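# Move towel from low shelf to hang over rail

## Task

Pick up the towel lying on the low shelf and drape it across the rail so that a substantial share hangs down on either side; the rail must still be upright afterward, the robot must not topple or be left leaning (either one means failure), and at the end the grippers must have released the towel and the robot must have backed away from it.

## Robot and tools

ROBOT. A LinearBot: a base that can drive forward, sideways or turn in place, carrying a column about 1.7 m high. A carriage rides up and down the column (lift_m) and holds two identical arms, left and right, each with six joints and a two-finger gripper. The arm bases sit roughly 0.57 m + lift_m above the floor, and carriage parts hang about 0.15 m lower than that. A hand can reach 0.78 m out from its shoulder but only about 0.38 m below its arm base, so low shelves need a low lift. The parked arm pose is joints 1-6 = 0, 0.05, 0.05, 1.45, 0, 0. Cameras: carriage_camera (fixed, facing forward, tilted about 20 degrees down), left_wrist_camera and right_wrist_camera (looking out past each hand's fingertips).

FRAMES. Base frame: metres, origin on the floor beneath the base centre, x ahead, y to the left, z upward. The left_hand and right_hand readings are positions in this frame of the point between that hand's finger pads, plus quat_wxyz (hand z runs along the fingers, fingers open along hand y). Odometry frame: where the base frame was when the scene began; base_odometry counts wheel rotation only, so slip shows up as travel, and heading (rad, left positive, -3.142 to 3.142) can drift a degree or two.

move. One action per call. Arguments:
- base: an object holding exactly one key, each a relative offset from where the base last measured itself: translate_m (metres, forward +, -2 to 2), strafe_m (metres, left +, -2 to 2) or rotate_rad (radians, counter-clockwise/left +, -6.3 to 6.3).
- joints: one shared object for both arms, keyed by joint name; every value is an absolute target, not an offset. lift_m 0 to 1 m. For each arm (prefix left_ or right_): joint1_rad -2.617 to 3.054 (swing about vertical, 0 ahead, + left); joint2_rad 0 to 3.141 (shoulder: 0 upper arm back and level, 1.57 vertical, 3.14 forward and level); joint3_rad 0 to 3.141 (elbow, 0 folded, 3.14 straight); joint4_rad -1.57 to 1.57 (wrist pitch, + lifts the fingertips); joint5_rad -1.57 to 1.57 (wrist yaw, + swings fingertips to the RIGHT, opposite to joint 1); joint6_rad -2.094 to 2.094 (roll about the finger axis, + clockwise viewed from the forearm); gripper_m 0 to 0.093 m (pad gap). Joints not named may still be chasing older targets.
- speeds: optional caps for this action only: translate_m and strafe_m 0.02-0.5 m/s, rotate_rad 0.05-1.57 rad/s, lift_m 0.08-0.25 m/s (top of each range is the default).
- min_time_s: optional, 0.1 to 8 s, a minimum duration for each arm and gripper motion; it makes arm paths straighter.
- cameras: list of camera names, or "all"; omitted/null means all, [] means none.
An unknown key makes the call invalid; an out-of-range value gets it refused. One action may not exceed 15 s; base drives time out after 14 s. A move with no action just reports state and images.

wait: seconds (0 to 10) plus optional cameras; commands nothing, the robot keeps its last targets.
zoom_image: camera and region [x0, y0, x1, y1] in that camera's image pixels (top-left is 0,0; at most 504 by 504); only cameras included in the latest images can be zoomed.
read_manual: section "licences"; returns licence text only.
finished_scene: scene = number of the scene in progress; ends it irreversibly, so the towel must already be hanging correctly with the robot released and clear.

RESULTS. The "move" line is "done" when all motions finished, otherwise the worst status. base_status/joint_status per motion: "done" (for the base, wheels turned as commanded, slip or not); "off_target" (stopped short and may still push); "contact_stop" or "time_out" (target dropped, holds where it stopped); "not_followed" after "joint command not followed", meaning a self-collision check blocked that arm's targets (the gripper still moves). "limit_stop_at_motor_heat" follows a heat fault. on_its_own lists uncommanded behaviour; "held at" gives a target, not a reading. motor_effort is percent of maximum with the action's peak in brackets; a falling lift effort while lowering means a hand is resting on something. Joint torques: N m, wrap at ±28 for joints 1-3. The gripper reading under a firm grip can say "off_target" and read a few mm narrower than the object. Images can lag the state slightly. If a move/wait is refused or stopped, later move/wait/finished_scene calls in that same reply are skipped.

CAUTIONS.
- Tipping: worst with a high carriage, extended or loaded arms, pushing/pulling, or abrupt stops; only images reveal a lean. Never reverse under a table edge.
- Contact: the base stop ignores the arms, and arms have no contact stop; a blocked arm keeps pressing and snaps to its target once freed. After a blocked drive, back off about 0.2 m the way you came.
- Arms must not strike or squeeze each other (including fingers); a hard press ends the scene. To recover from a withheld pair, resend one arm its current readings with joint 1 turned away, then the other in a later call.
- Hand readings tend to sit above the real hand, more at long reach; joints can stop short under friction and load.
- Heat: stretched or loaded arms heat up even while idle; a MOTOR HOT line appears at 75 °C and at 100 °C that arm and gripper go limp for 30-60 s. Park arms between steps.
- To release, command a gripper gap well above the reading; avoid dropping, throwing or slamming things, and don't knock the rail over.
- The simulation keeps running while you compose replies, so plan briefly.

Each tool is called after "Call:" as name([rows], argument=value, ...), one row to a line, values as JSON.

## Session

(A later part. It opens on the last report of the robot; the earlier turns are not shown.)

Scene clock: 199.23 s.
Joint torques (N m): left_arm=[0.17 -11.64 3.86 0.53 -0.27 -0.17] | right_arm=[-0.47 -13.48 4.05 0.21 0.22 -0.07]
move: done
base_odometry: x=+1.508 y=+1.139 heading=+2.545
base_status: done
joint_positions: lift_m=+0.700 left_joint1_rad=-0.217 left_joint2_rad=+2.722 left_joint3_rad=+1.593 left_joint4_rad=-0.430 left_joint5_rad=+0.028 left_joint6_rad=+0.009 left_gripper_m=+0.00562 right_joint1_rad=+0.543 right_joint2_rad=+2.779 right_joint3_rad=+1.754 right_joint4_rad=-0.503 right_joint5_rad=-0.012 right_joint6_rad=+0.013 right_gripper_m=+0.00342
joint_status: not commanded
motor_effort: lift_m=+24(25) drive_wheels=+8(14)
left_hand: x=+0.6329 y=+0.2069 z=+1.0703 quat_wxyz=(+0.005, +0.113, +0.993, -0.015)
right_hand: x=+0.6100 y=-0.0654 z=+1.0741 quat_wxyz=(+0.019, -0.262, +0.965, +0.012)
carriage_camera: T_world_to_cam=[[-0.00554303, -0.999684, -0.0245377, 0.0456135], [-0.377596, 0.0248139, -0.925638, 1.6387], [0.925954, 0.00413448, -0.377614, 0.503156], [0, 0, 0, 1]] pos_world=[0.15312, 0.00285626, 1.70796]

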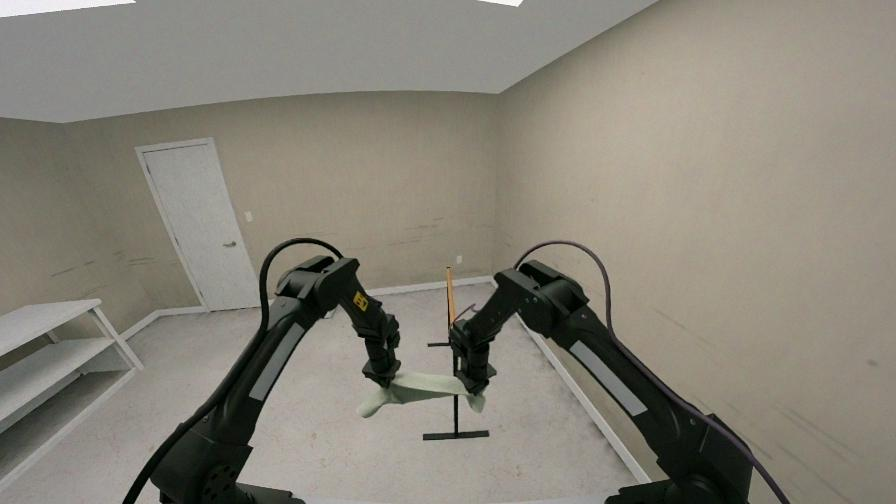

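Call:
move(base={"rotate_rad": 0.037}, joints={"left_joint1_rad": -0.409, "left_joint2_rad": 2.776, "left_joint3_rad": 1.696, "left_joint4_rad": -0.491, "left_joint5_rad": 0, "left_joint6_rad": -0.4, "right_joint1_rad": 0.409, "right_joint2_rad": 2.776, "right_joint3_rad": 1.696, "right_joint4_rad": -0.491, "right_joint5_rad": 0, "right_joint6_rad": 0.4}, min_time_s=2, cameras=[])

Call:
move(base={"strafe_m": -0.067}, cameras=[])

Call:
move(base={"translate_m": 0.3}, speeds={"translate_m": 0.25})

Scene clock: 217.77 s.
Joint torques (N m): left_arm=[-0.76 -10.93 5.7 0.3 -0.19 -0.2] | right_arm=[-0.9 -14.95 3.59 0.39 0.23 0.25]
move: done
base_odometry: x=+1.508 y=+1.139 heading=+2.582
base_status: done
joint_positions: lift_m=+0.700 left_joint1_rad=-0.405 left_joint2_rad=+2.752 left_joint3_rad=+1.680 left_joint4_rad=-0.470 left_joint5_rad=+0.016 left_joint6_rad=-0.388 left_gripper_m=+0.00562 right_joint1_rad=+0.416 right_joint2_rad=+2.779 right_joint3_rad=+1.705 right_joint4_rad=-0.502 right_joint5_rad=-0.012 right_joint6_rad=+0.385 right_gripper_m=+0.00342
joint_status: all done
motor_effort: lift_m=+25(25) drive_wheels=+7(14)
left_hand: x=+0.6252 y=+0.1265 z=+1.0725 quat_wxyz=(+0.010, +0.009, +1.000, -0.013)
right_hand: x=+0.6180 y=-0.1252 z=+1.0654 quat_wxyz=(-0.005, -0.015, +1.000, +0.004)

Scene clock: 219.23 s.
Joint torques (N m): left_arm=[-0.17 -10.84 5.6 0.32 -0.14 -0.19] | right_arm=[-0.29 -14.97 3.7 0.38 0.24 0.2]
move: done
base_odometry: x=+1.544 y=+1.196 heading=+2.583
base_status: done
joint_positions: lift_m=+0.700 left_joint1_rad=-0.412 left_joint2_rad=+2.752 left_joint3_rad=+1.681 left_joint4_rad=-0.474 left_joint5_rad=+0.014 left_joint6_rad=-0.389 left_gripper_m=+0.00562 right_joint1_rad=+0.410 right_joint2_rad=+2.779 right_joint3_rad=+1.705 right_joint4_rad=-0.497 right_joint5_rad=-0.010 right_joint6_rad=+0.386 right_gripper_m=+0.00342
joint_status: not commanded
motor_effort: lift_m=+25(25) drive_wheels=+8(10)
left_hand: x=+0.6238 y=+0.1243 z=+1.0726 quat_wxyz=(+0.009, +0.011, +1.000, -0.012)
right_hand: x=+0.6202 y=-0.1272 z=+1.0653 quat_wxyz=(-0.002, -0.012, +1.000, +0.005)

Scene clock: 221.73 s.
Joint torques (N m): left_arm=[-0.1 -10.88 5.52 0.37 -0.15 -0.18] | right_arm=[-0.29 -14.93 3.9 0.29 0.21 0.22]
move: done
base_odometry: x=+1.290 y=+1.356 heading=+2.582
base_status: done
joint_positions: lift_m=+0.700 left_joint1_rad=-0.412 left_joint2_rad=+2.752 left_joint3_rad=+1.681 left_joint4_rad=-0.478 left_joint5_rad=+0.014 left_joint6_rad=-0.389 left_gripper_m=+0.00562 right_joint1_rad=+0.411 right_joint2_rad=+2.779 right_joint3_rad=+1.705 right_joint4_rad=-0.496 right_joint5_rad=-0.010 right_joint6_rad=+0.386 right_gripper_m=+0.00342
joint_status: not commanded
motor_effort: lift_m=+25(25) drive_wheels=-6(13)
left_hand: x=+0.6229 y=+0.1248 z=+1.0725 quat_wxyz=(+0.007, +0.011, +1.000, -0.011)
right_hand: x=+0.6206 y=-0.1268 z=+1.0653 quat_wxyz=(-0.001, -0.012, +1.000, +0.005)
pictures: carriage_camera, left_wrist_camera, right_wrist_camera
carriage_camera: T_world_to_cam=[[-0.00554303, -0.999684, -0.0245377, 0.0456135], [-0.377596, 0.0248139, -0.925638, 1.6387], [0.925954, 0.00413448, -0.377614, 0.503156], [0, 0, 0, 1]] pos_world=[0.15312, 0.00285626, 1.70796]
left_wrist_camera: T_world_to_cam=[[-0.045505, -0.998094, 0.0416915, 0.106785], [-0.814166, 0.0612378, 0.577394, -0.117872], [-0.578846, -0.00766953, -0.815401, 1.35686], [0, 0, 0, 1]] pos_world=[0.694303, 0.124206, 1.16999]
right_wrist_camera: T_world_to_cam=[[0.00233933, -0.997634, -0.0687077, -0.0453918], [-0.816546, -0.0415692, 0.575782, -0.0999357], [-0.577276, 0.054756, -0.814711, 1.35984], [0, 0, 0, 1]] pos_world=[0.703505, -0.123898, 1.1623]

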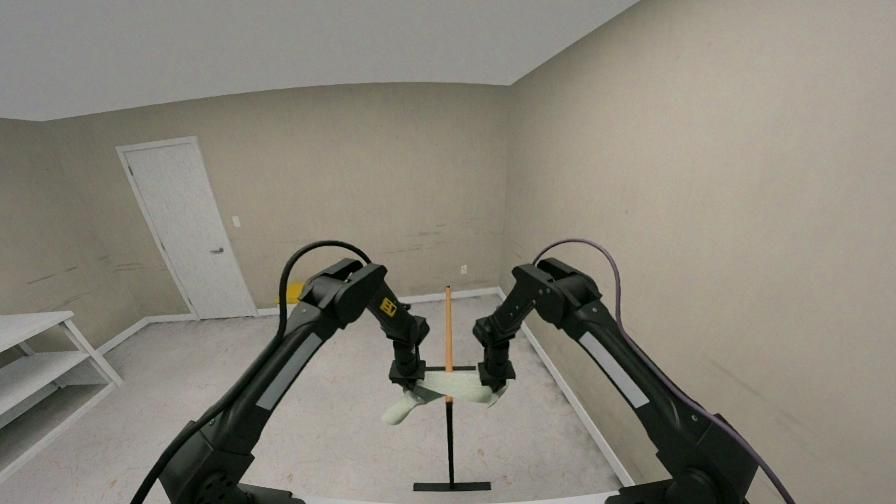

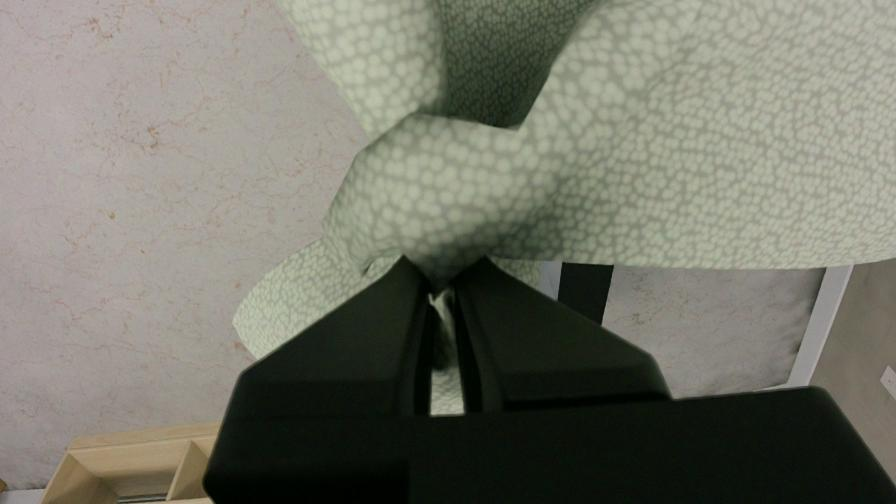

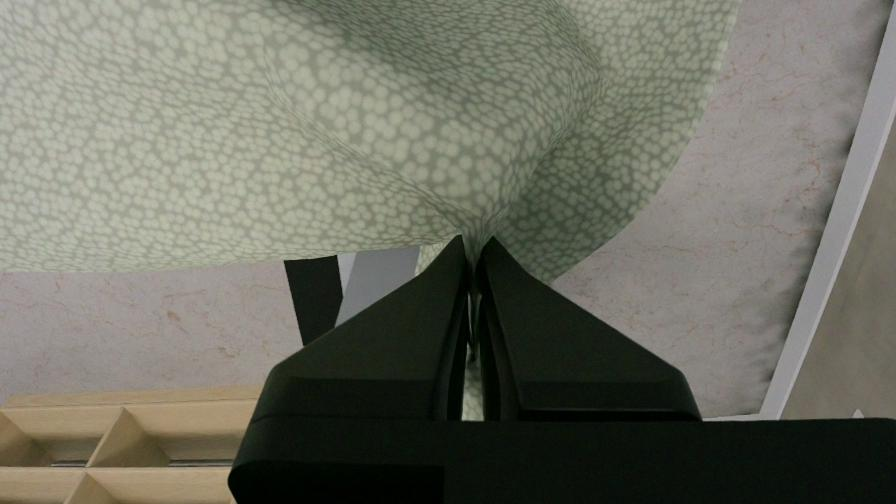

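Call:
move(base={"translate_m": 0.28}, speeds={"translate_m": 0.15}, cameras=["carriage_camera"])

Call:
zoom_image(camera="carriage_camera", region=[350, 330, 550, 500])

Scene clock: 230.77 s.
Joint torques (N m): left_arm=[0.1 -10.88 5.52 0.4 -0.15 -0.19] | right_arm=[-0.44 -14.97 3.86 0.25 0.22 0.21]
move: done
base_odometry: x=+1.053 y=+1.505 heading=+2.581
base_status: done
joint_positions: lift_m=+0.700 left_joint1_rad=-0.413 left_joint2_rad=+2.753 left_joint3_rad=+1.681 left_joint4_rad=-0.479 left_joint5_rad=+0.014 left_joint6_rad=-0.390 left_gripper_m=+0.00562 right_joint1_rad=+0.411 right_joint2_rad=+2.779 right_joint3_rad=+1.703 right_joint4_rad=-0.495 right_joint5_rad=-0.010 right_joint6_rad=+0.386 right_gripper_m=+0.00342
joint_status: not commanded
motor_effort: lift_m=+24(25) drive_wheels=-5(14)
left_hand: x=+0.6221 y=+0.1242 z=+1.0724 quat_wxyz=(+0.006, +0.012, +1.000, -0.010)
right_hand: x=+0.6197 y=-0.1272 z=+1.0649 quat_wxyz=(-0.002, -0.012, +1.000, +0.004)
carriage_camera: T_world_to_cam=[[-0.00554303, -0.999684, -0.0245377, 0.0456135], [-0.377596, 0.0248139, -0.925638, 1.6387], [0.925954, 0.00413448, -0.377614, 0.503156], [0, 0, 0, 1]] pos_world=[0.15312, 0.00285626, 1.70796]

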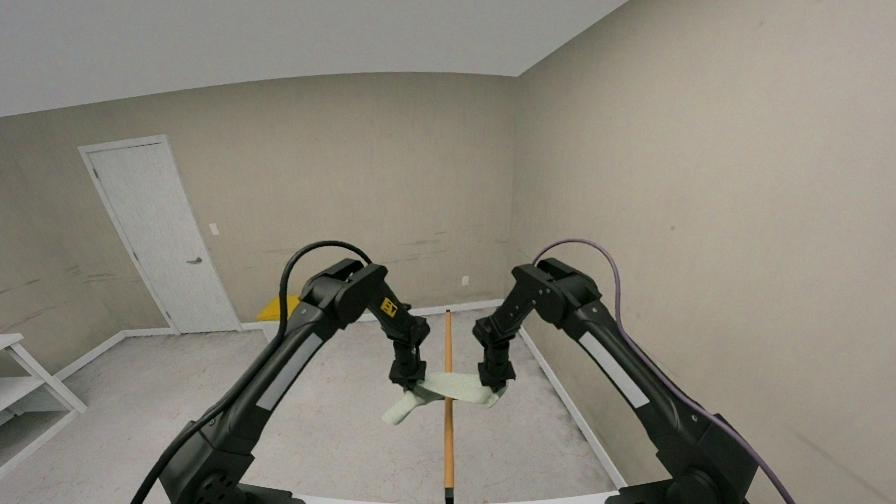

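Scaled by 2.520 (camera's finer frame: 1280x720).

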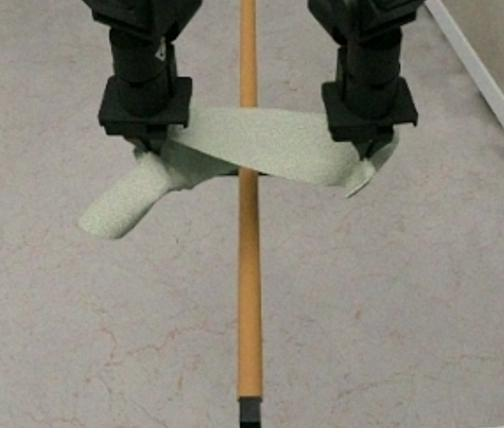

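Call:
move(joints={"lift_m": 0.55, "left_joint1_rad": -0.46, "left_joint2_rad": 2.806, "left_joint3_rad": 1.768, "left_joint4_rad": -0.533, "left_joint5_rad": 0, "left_joint6_rad": -0.46, "right_joint1_rad": 0.46, "right_joint2_rad": 2.800, "right_joint3_rad": 1.768, "right_joint4_rad": -0.533, "right_joint5_rad": 0, "right_joint6_rad": 0.46}, speeds={"lift_m": 0.1}, min_time_s=2)

Call:
zoom_image(camera="carriage_camera", region=[350, 330, 550, 500])

Scene clock: 247.20 s.
Joint torques (N m): left_arm=[-0.91 -11.54 5.78 0.28 -0.14 -0.16] | right_arm=[0.77 -13.29 6.12 0.17 0.21 0.2]
move: done
base_odometry: x=+1.053 y=+1.505 heading=+2.581
base_status: not commanded
joint_positions: lift_m=+0.550 left_joint1_rad=-0.454 left_joint2_rad=+2.786 left_joint3_rad=+1.753 left_joint4_rad=-0.510 left_joint5_rad=+0.012 left_joint6_rad=-0.450 left_gripper_m=+0.00562 right_joint1_rad=+0.452 right_joint2_rad=+2.782 right_joint3_rad=+1.751 right_joint4_rad=-0.518 right_joint5_rad=-0.009 right_joint6_rad=+0.446 right_gripper_m=+0.00342
joint_status: all done
motor_effort: lift_m=+20(20) drive_wheels=+5(6)
left_hand: x=+0.6257 y=+0.1030 z=+0.9214 quat_wxyz=(+0.010, +0.002, +1.000, -0.012)
right_hand: x=+0.6252 y=-0.1050 z=+0.9229 quat_wxyz=(+0.008, -0.003, +1.000, +0.009)
pictures: carriage_camera, left_wrist_camera, right_wrist_camera
carriage_camera: T_world_to_cam=[[-0.00554303, -0.999684, -0.0245377, 0.0419451], [-0.377596, 0.0248139, -0.925638, 1.50032], [0.925954, 0.00413448, -0.377614, 0.446702], [0, 0, 0, 1]] pos_world=[0.15312, 0.00285626, 1.55846]
left_wrist_camera: T_world_to_cam=[[-0.0274599, -0.998681, 0.0433768, 0.0788139], [-0.818047, 0.0473894, 0.573196, -0.0192956], [-0.574496, -0.0197444, -0.818269, 1.2363], [0, 0, 0, 1]] pos_world=[0.696631, 0.104034, 1.01927]
right_wrist_camera: T_world_to_cam=[[-0.0154087, -0.996941, -0.0766283, -0.0150396], [-0.827944, -0.0302464, 0.559994, 0.00957623], [-0.560599, 0.0720727, -0.824945, 1.24607], [0, 0, 0, 1]] pos_world=[0.706241, -0.104511, 1.02142]

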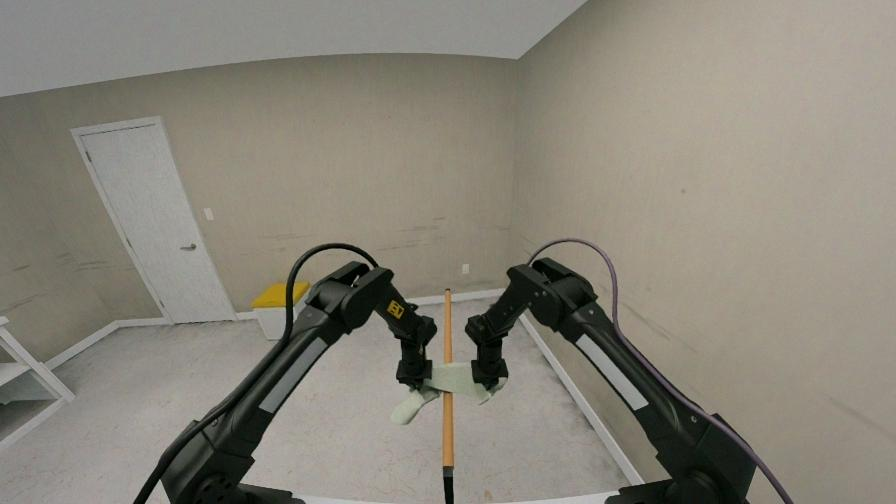

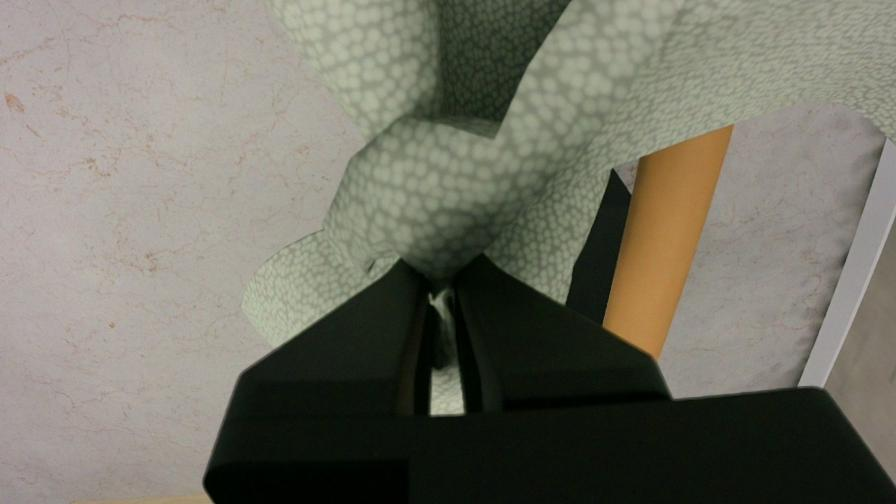

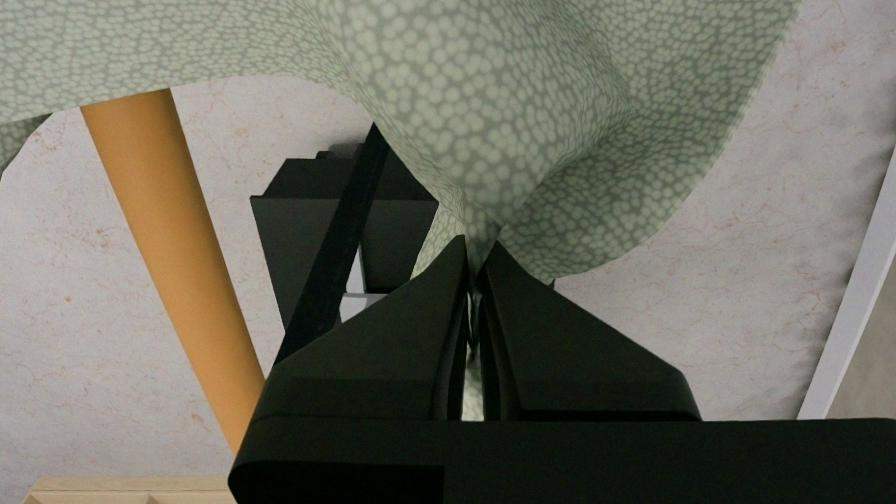

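Scaled by 2.520 (camera's finer frame: 1280x720).

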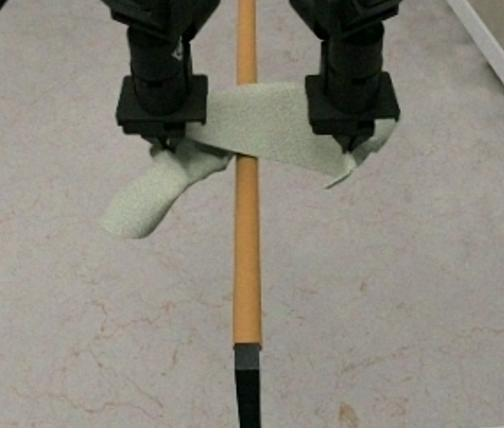

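Call:
move(joints={"lift_m": 0.44}, speeds={"lift_m": 0.08})

Call:
zoom_image(camera="carriage_camera", region=[350, 330, 550, 500])

Scene clock: 257.27 s.
Joint torques (N m): left_arm=[-0.9 -11.75 5.42 0.32 -0.13 -0.17] | right_arm=[0.59 -13.52 5.57 0.17 0.19 0.2]
move: done
base_odometry: x=+1.053 y=+1.505 heading=+2.581
base_status: not commanded
joint_positions: lift_m=+0.440 left_joint1_rad=-0.454 left_joint2_rad=+2.788 left_joint3_rad=+1.758 left_joint4_rad=-0.513 left_joint5_rad=+0.012 left_joint6_rad=-0.451 left_gripper_m=+0.00562 right_joint1_rad=+0.452 right_joint2_rad=+2.783 right_joint3_rad=+1.757 right_joint4_rad=-0.521 right_joint5_rad=-0.008 right_joint6_rad=+0.447 right_gripper_m=+0.00342
joint_status: all done
motor_effort: lift_m=+20(20) drive_wheels=-5(6)
left_hand: x=+0.6262 y=+0.1029 z=+0.8113 quat_wxyz=(+0.010, +0.001, +1.000, -0.011)
right_hand: x=+0.6264 y=-0.1046 z=+0.8134 quat_wxyz=(+0.009, -0.002, +1.000, +0.009)
pictures: carriage_camera, left_wrist_camera, right_wrist_camera
carriage_camera: T_world_to_cam=[[-0.00554303, -0.999684, -0.0245377, 0.0392485], [-0.377596, 0.0248139, -0.925638, 1.39859], [0.925954, 0.00413448, -0.377614, 0.405203], [0, 0, 0, 1]] pos_world=[0.15312, 0.00285626, 1.44856]
left_wrist_camera: T_world_to_cam=[[-0.0262096, -0.998736, 0.0428982, 0.082973], [-0.817954, 0.0460958, 0.573434, 0.0441436], [-0.574686, -0.0200593, -0.818128, 1.14645], [0, 0, 0, 1]] pos_world=[0.697133, 0.10383, 0.909072]
right_wrist_camera: T_world_to_cam=[[-0.0159956, -0.99693, -0.076643, -0.0225824], [-0.82891, -0.0296446, 0.558597, 0.0736953], [-0.559154, 0.0724652, -0.825891, 1.15624], [0, 0, 0, 1]] pos_world=[0.707243, -0.104116, 0.912033]

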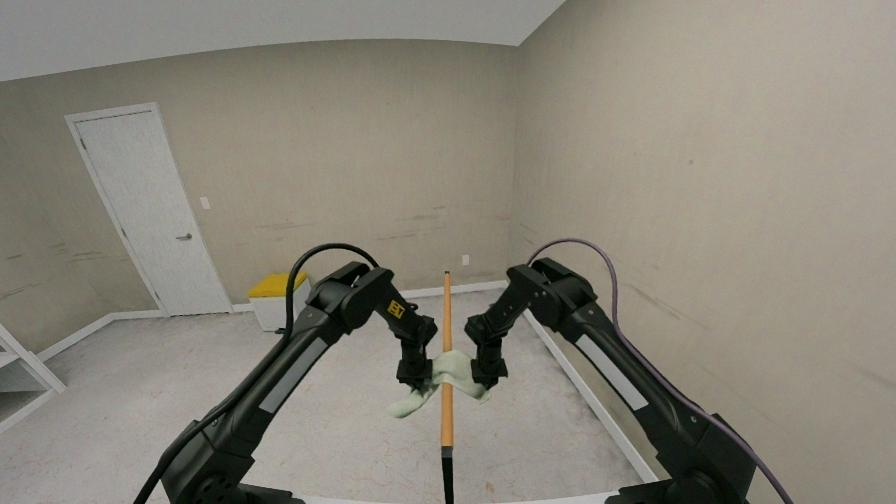

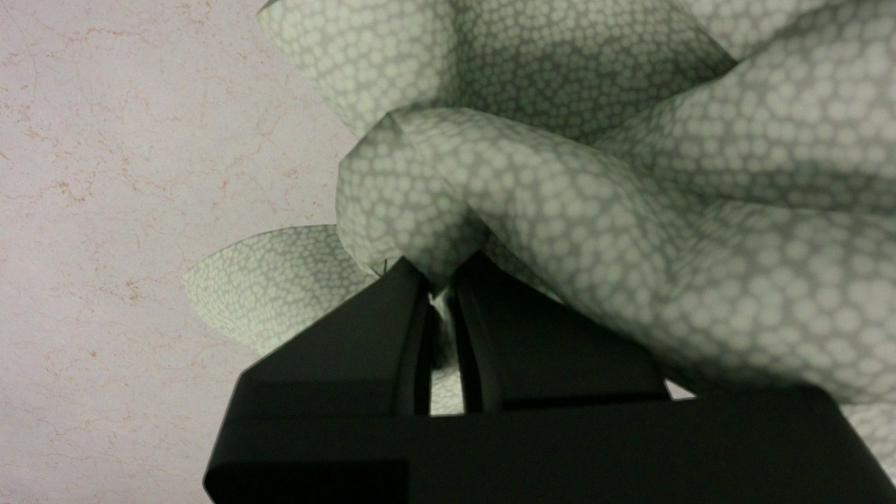

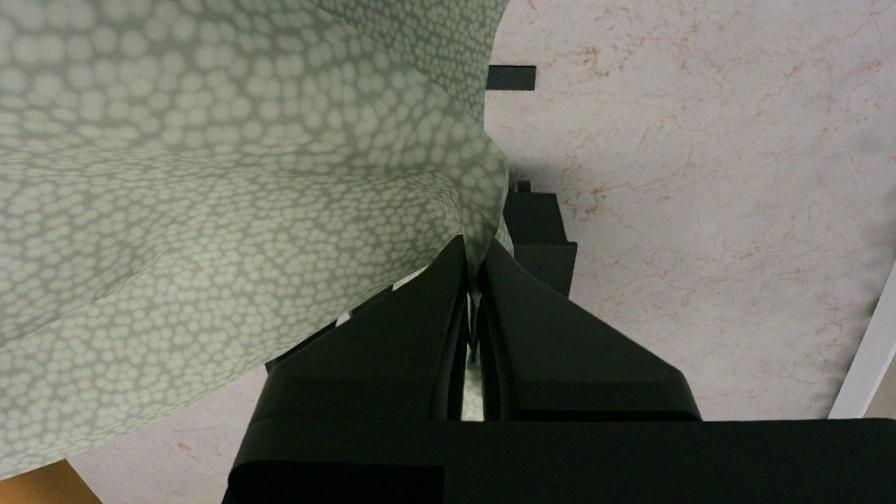

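Scaled by 2.520 (camera's finer frame: 1280x720).

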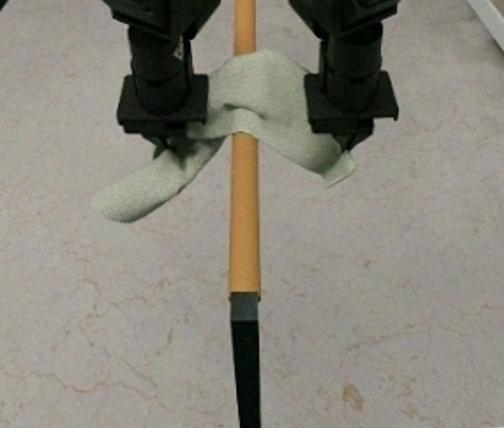

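Call:
move(joints={"lift_m": 0.415}, speeds={"lift_m": 0.08}, cameras=[])

Call:
move(joints={"left_gripper_m": 0.06, "right_gripper_m": 0.06}, min_time_s=1.5)

Call:
zoom_image(camera="carriage_camera", region=[350, 330, 550, 500])

Scene clock: 263.97 s.
Joint torques (N m): left_arm=[-0.46 -11.84 4.97 0.32 -0.12 -0.18] | right_arm=[-0.06 -13.53 5.22 0.18 0.2 0.21]
move: done
base_odometry: x=+1.053 y=+1.505 heading=+2.581
base_status: not commanded
joint_positions: lift_m=+0.415 left_joint1_rad=-0.459 left_joint2_rad=+2.788 left_joint3_rad=+1.764 left_joint4_rad=-0.513 left_joint5_rad=+0.012 left_joint6_rad=-0.451 left_gripper_m=+0.00562 right_joint1_rad=+0.459 right_joint2_rad=+2.783 right_joint3_rad=+1.763 right_joint4_rad=-0.521 right_joint5_rad=-0.009 right_joint6_rad=+0.447 right_gripper_m=+0.00342
joint_status: all done
motor_effort: lift_m=+20(20) drive_wheels=-5(6)
left_hand: x=+0.6274 y=+0.0996 z=+0.7874 quat_wxyz=(+0.012, +0.004, +1.000, -0.013)
right_hand: x=+0.6270 y=-0.1004 z=+0.7894 quat_wxyz=(+0.011, -0.006, +1.000, +0.011)

Scene clock: 265.77 s.
Joint torques (N m): left_arm=[-0.42 -11.77 4.89 0.35 -0.13 -0.19] | right_arm=[-0.09 -13.59 5.2 0.23 0.22 0.19]
move: done
base_odometry: x=+1.053 y=+1.505 heading=+2.581
base_status: not commanded
joint_positions: lift_m=+0.415 left_joint1_rad=-0.459 left_joint2_rad=+2.788 left_joint3_rad=+1.764 left_joint4_rad=-0.515 left_joint5_rad=+0.011 left_joint6_rad=-0.451 left_gripper_m=+0.05993 right_joint1_rad=+0.459 right_joint2_rad=+2.783 right_joint3_rad=+1.763 right_joint4_rad=-0.521 right_joint5_rad=-0.009 right_joint6_rad=+0.447 right_gripper_m=+0.05989
joint_status: all done
motor_effort: lift_m=+20(20) drive_wheels=+5(6)
left_hand: x=+0.6271 y=+0.0998 z=+0.7874 quat_wxyz=(+0.012, +0.004, +1.000, -0.012)
right_hand: x=+0.6270 y=-0.1004 z=+0.7894 quat_wxyz=(+0.011, -0.006, +1.000, +0.011)
pictures: carriage_camera, left_wrist_camera, right_wrist_camera
carriage_camera: T_world_to_cam=[[-0.00554303, -0.999684, -0.0245377, 0.038635], [-0.377596, 0.0248139, -0.925638, 1.37545], [0.925954, 0.00413448, -0.377614, 0.395762], [0, 0, 0, 1]] pos_world=[0.15312, 0.00285626, 1.42356]
left_wrist_camera: T_world_to_cam=[[-0.0317691, -0.998514, 0.0442826, 0.083452], [-0.819927, 0.0513728, 0.570158, 0.0619835], [-0.571586, -0.0181951, -0.820341, 1.12697], [0, 0, 0, 1]] pos_world=[0.69763, 0.100649, 0.88546]
right_wrist_camera: T_world_to_cam=[[-0.00837317, -0.996743, -0.080211, -0.0221584], [-0.831247, -0.0376496, 0.554626, 0.0915314], [-0.555839, 0.0713191, -0.828225, 1.13618], [0, 0, 0, 1]] pos_world=[0.707432, -0.0996713, 0.888467]

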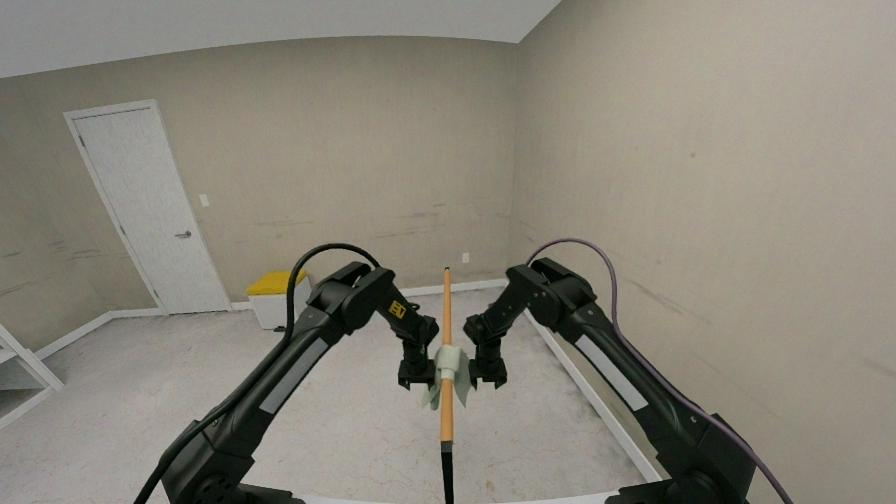

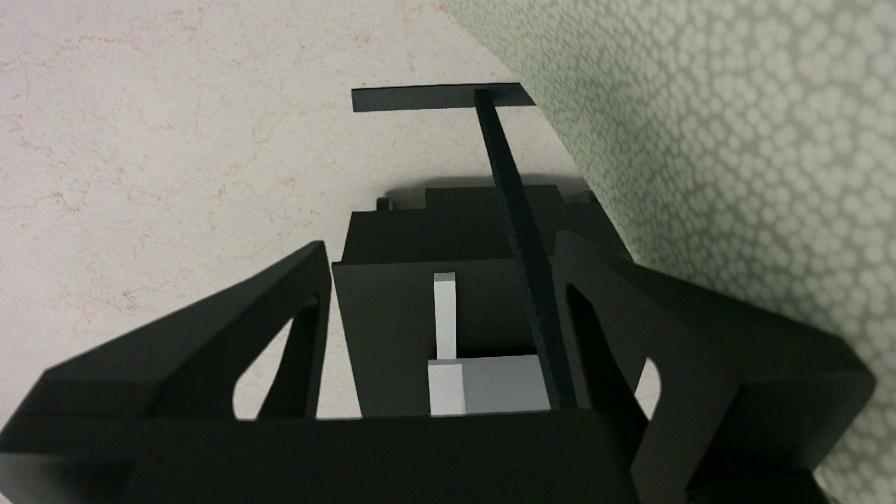

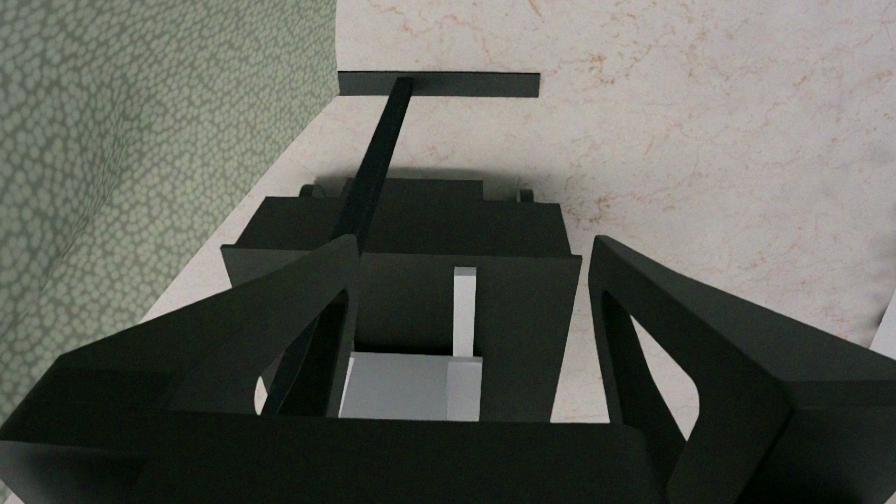

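Scaled by 2.520 (camera's finer frame: 1280x720).

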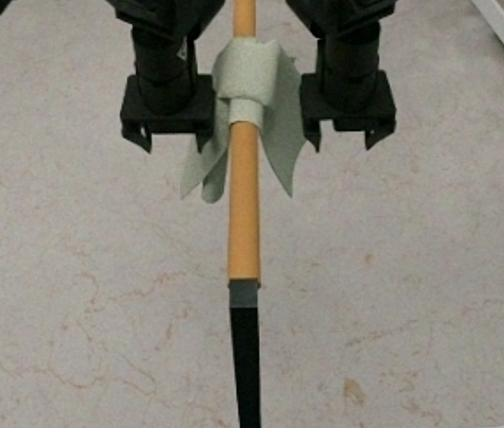

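Call:
move(joints={"left_joint1_rad": -0.15, "right_joint1_rad": 0.15}, min_time_s=2, cameras=["carriage_camera"])

Call:
zoom_image(camera="carriage_camera", region=[350, 330, 550, 500])

Scene clock: 272.13 s.
Joint torques (N m): left_arm=[0.08 -11.77 4.9 0.34 -0.13 -0.18] | right_arm=[-0.7 -13.57 5.22 0.21 0.19 0.21]
move: done
base_odometry: x=+1.053 y=+1.505 heading=+2.581
base_status: not commanded
joint_positions: lift_m=+0.415 left_joint1_rad=-0.154 left_joint2_rad=+2.788 left_joint3_rad=+1.764 left_joint4_rad=-0.515 left_joint5_rad=+0.011 left_joint6_rad=-0.451 left_gripper_m=+0.05993 right_joint1_rad=+0.155 right_joint2_rad=+2.783 right_joint3_rad=+1.763 right_joint4_rad=-0.521 right_joint5_rad=-0.008 right_joint6_rad=+0.447 right_gripper_m=+0.05989
joint_status: all done
motor_effort: lift_m=+20(20) drive_wheels=+5(6)
left_hand: x=+0.6693 y=+0.2314 z=+0.7874 quat_wxyz=(+0.014, -0.148, +0.989, -0.010)
right_hand: x=+0.6690 y=-0.2313 z=+0.7894 quat_wxyz=(+0.013, +0.145, +0.989, +0.008)
carriage_camera: T_world_to_cam=[[-0.00554303, -0.999684, -0.0245377, 0.038635], [-0.377596, 0.0248139, -0.925638, 1.37545], [0.925954, 0.00413448, -0.377614, 0.395762], [0, 0, 0, 1]] pos_world=[0.15312, 0.00285626, 1.42356]

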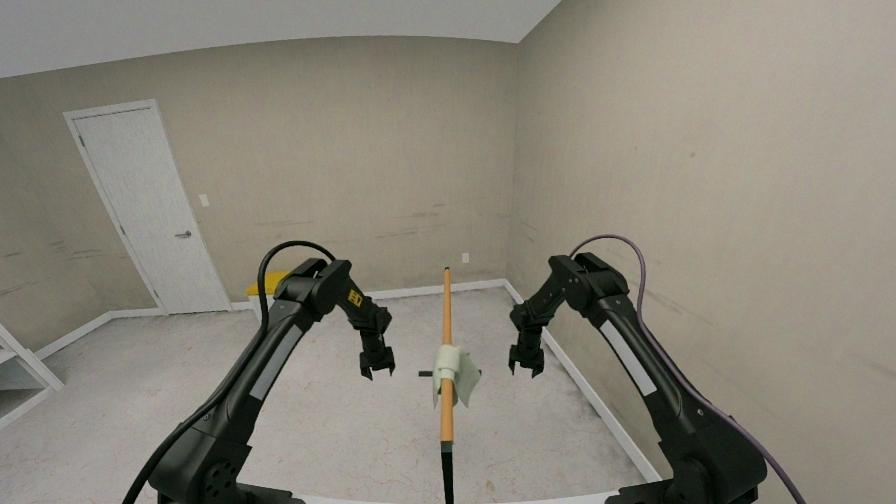

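Scaled by 2.520 (camera's finer frame: 1280x720).

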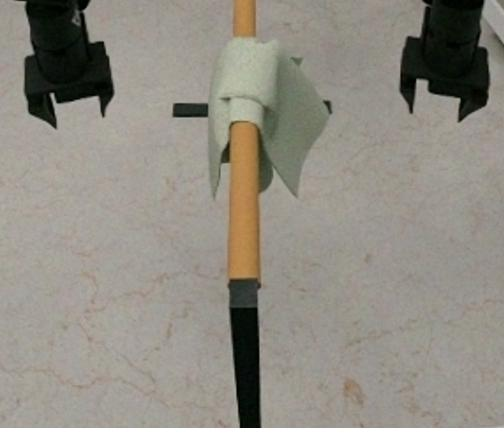

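Call:
move(base={"translate_m": -0.6}, speeds={"translate_m": 0.3}, cameras=["carriage_camera"])

Call:
zoom_image(camera="carriage_camera", region=[380, 240, 520, 430])

Scene clock: 279.03 s.
Joint torques (N m): left_arm=[-0.13 -11.73 4.86 0.35 -0.1 -0.17] | right_arm=[-0.38 -13.46 5.24 0.25 0.17 0.2]
move: done
base_odometry: x=+1.561 y=+1.186 heading=+2.581
base_status: done
joint_positions: lift_m=+0.415 left_joint1_rad=-0.153 left_joint2_rad=+2.788 left_joint3_rad=+1.764 left_joint4_rad=-0.519 left_joint5_rad=+0.009 left_joint6_rad=-0.451 left_gripper_m=+0.05993 right_joint1_rad=+0.152 right_joint2_rad=+2.783 right_joint3_rad=+1.763 right_joint4_rad=-0.523 right_joint5_rad=-0.006 right_joint6_rad=+0.447 right_gripper_m=+0.05989
joint_status: not commanded
motor_effort: lift_m=+20(20) drive_wheels=-1(13)
left_hand: x=+0.6684 y=+0.2325 z=+0.7874 quat_wxyz=(+0.012, -0.149, +0.989, -0.008)
right_hand: x=+0.6688 y=-0.2332 z=+0.7894 quat_wxyz=(+0.012, +0.147, +0.989, +0.007)
carriage_camera: T_world_to_cam=[[-0.00554303, -0.999684, -0.0245377, 0.038635], [-0.377596, 0.0248139, -0.925638, 1.37545], [0.925954, 0.00413448, -0.377614, 0.395762], [0, 0, 0, 1]] pos_world=[0.15312, 0.00285626, 1.42356]

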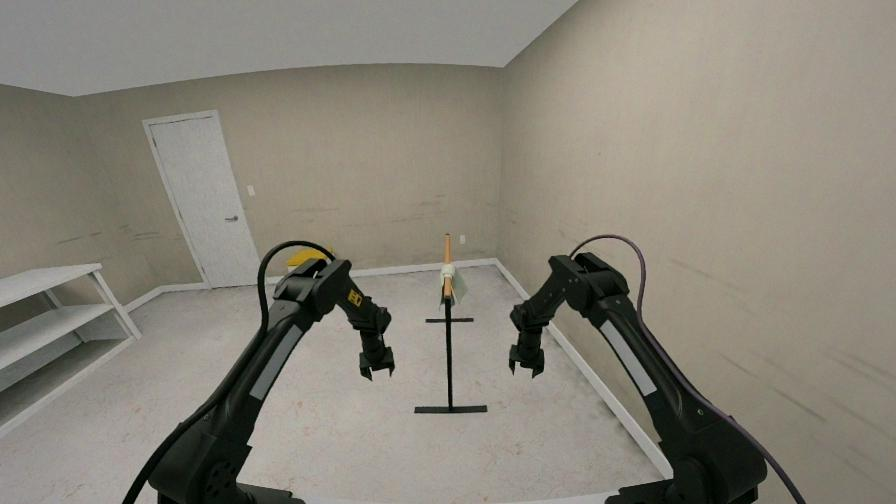

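Scaled by 2.653 (camera's finer frame: 1280x720).

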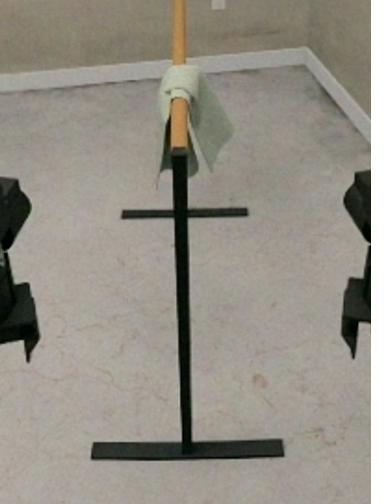

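Call:
move(base={"strafe_m": 0.8}, speeds={"strafe_m": 0.4}, joints={"left_joint1_rad": 0, "left_joint2_rad": 0.05, "left_joint3_rad": 0.05, "left_joint4_rad": 1.45, "left_joint5_rad": 0, "left_joint6_rad": 0, "right_joint1_rad": 0, "right_joint2_rad": 0.05, "right_joint3_rad": 0.05, "right_joint4_rad": 1.45, "right_joint5_rad": 0, "right_joint6_rad": 0, "lift_m": 0.2}, min_time_s=3, cameras=["carriage_camera"])

Call:
zoom_image(camera="carriage_camera", region=[500, 200, 700, 350])

Scene clock: 288.63 s.
Joint torques (N m): left_arm=[0.36 2.78 4.83 0.13 -0.08 0.04] | right_arm=[-0.83 2.73 4.86 0 0.13 -0.09]
move: done
base_odometry: x=+1.136 y=+0.508 heading=+2.581
base_status: done
joint_positions: lift_m=+0.200 left_joint1_rad=-0.007 left_joint2_rad=+0.060 left_joint3_rad=+0.060 left_joint4_rad=+1.431 left_joint5_rad=+0.008 left_joint6_rad=-0.010 left_gripper_m=+0.05994 right_joint1_rad=+0.006 right_joint2_rad=+0.062 right_joint3_rad=+0.061 right_joint4_rad=+1.434 right_joint5_rad=-0.006 right_joint6_rad=+0.013 right_gripper_m=+0.05989
joint_status: all done
motor_effort: lift_m=+20(20) drive_wheels=-2(10)
left_hand: x=+0.2569 y=+0.3012 z=+1.2242 quat_wxyz=(+0.997, +0.004, +0.070, -0.009)
right_hand: x=+0.2561 y=-0.3017 z=+1.2246 quat_wxyz=(+0.998, -0.003, +0.069, +0.010)
carriage_camera: T_world_to_cam=[[-0.00554303, -0.999684, -0.0245377, 0.033357], [-0.377596, 0.0248139, -0.925638, 1.17635], [0.925954, 0.00413448, -0.377614, 0.314538], [0, 0, 0, 1]] pos_world=[0.15312, 0.00285626, 1.20846]

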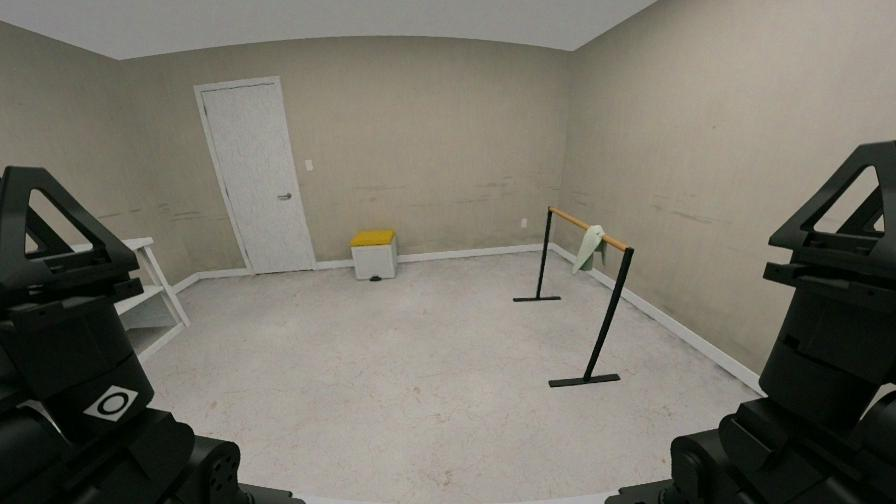

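Scaled by 2.520 (camera's finer frame: 1280x720).

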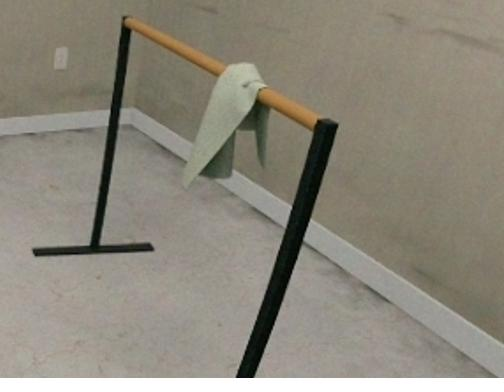

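Call:
finished_scene(scene=1)

The scene is finished: the task was done.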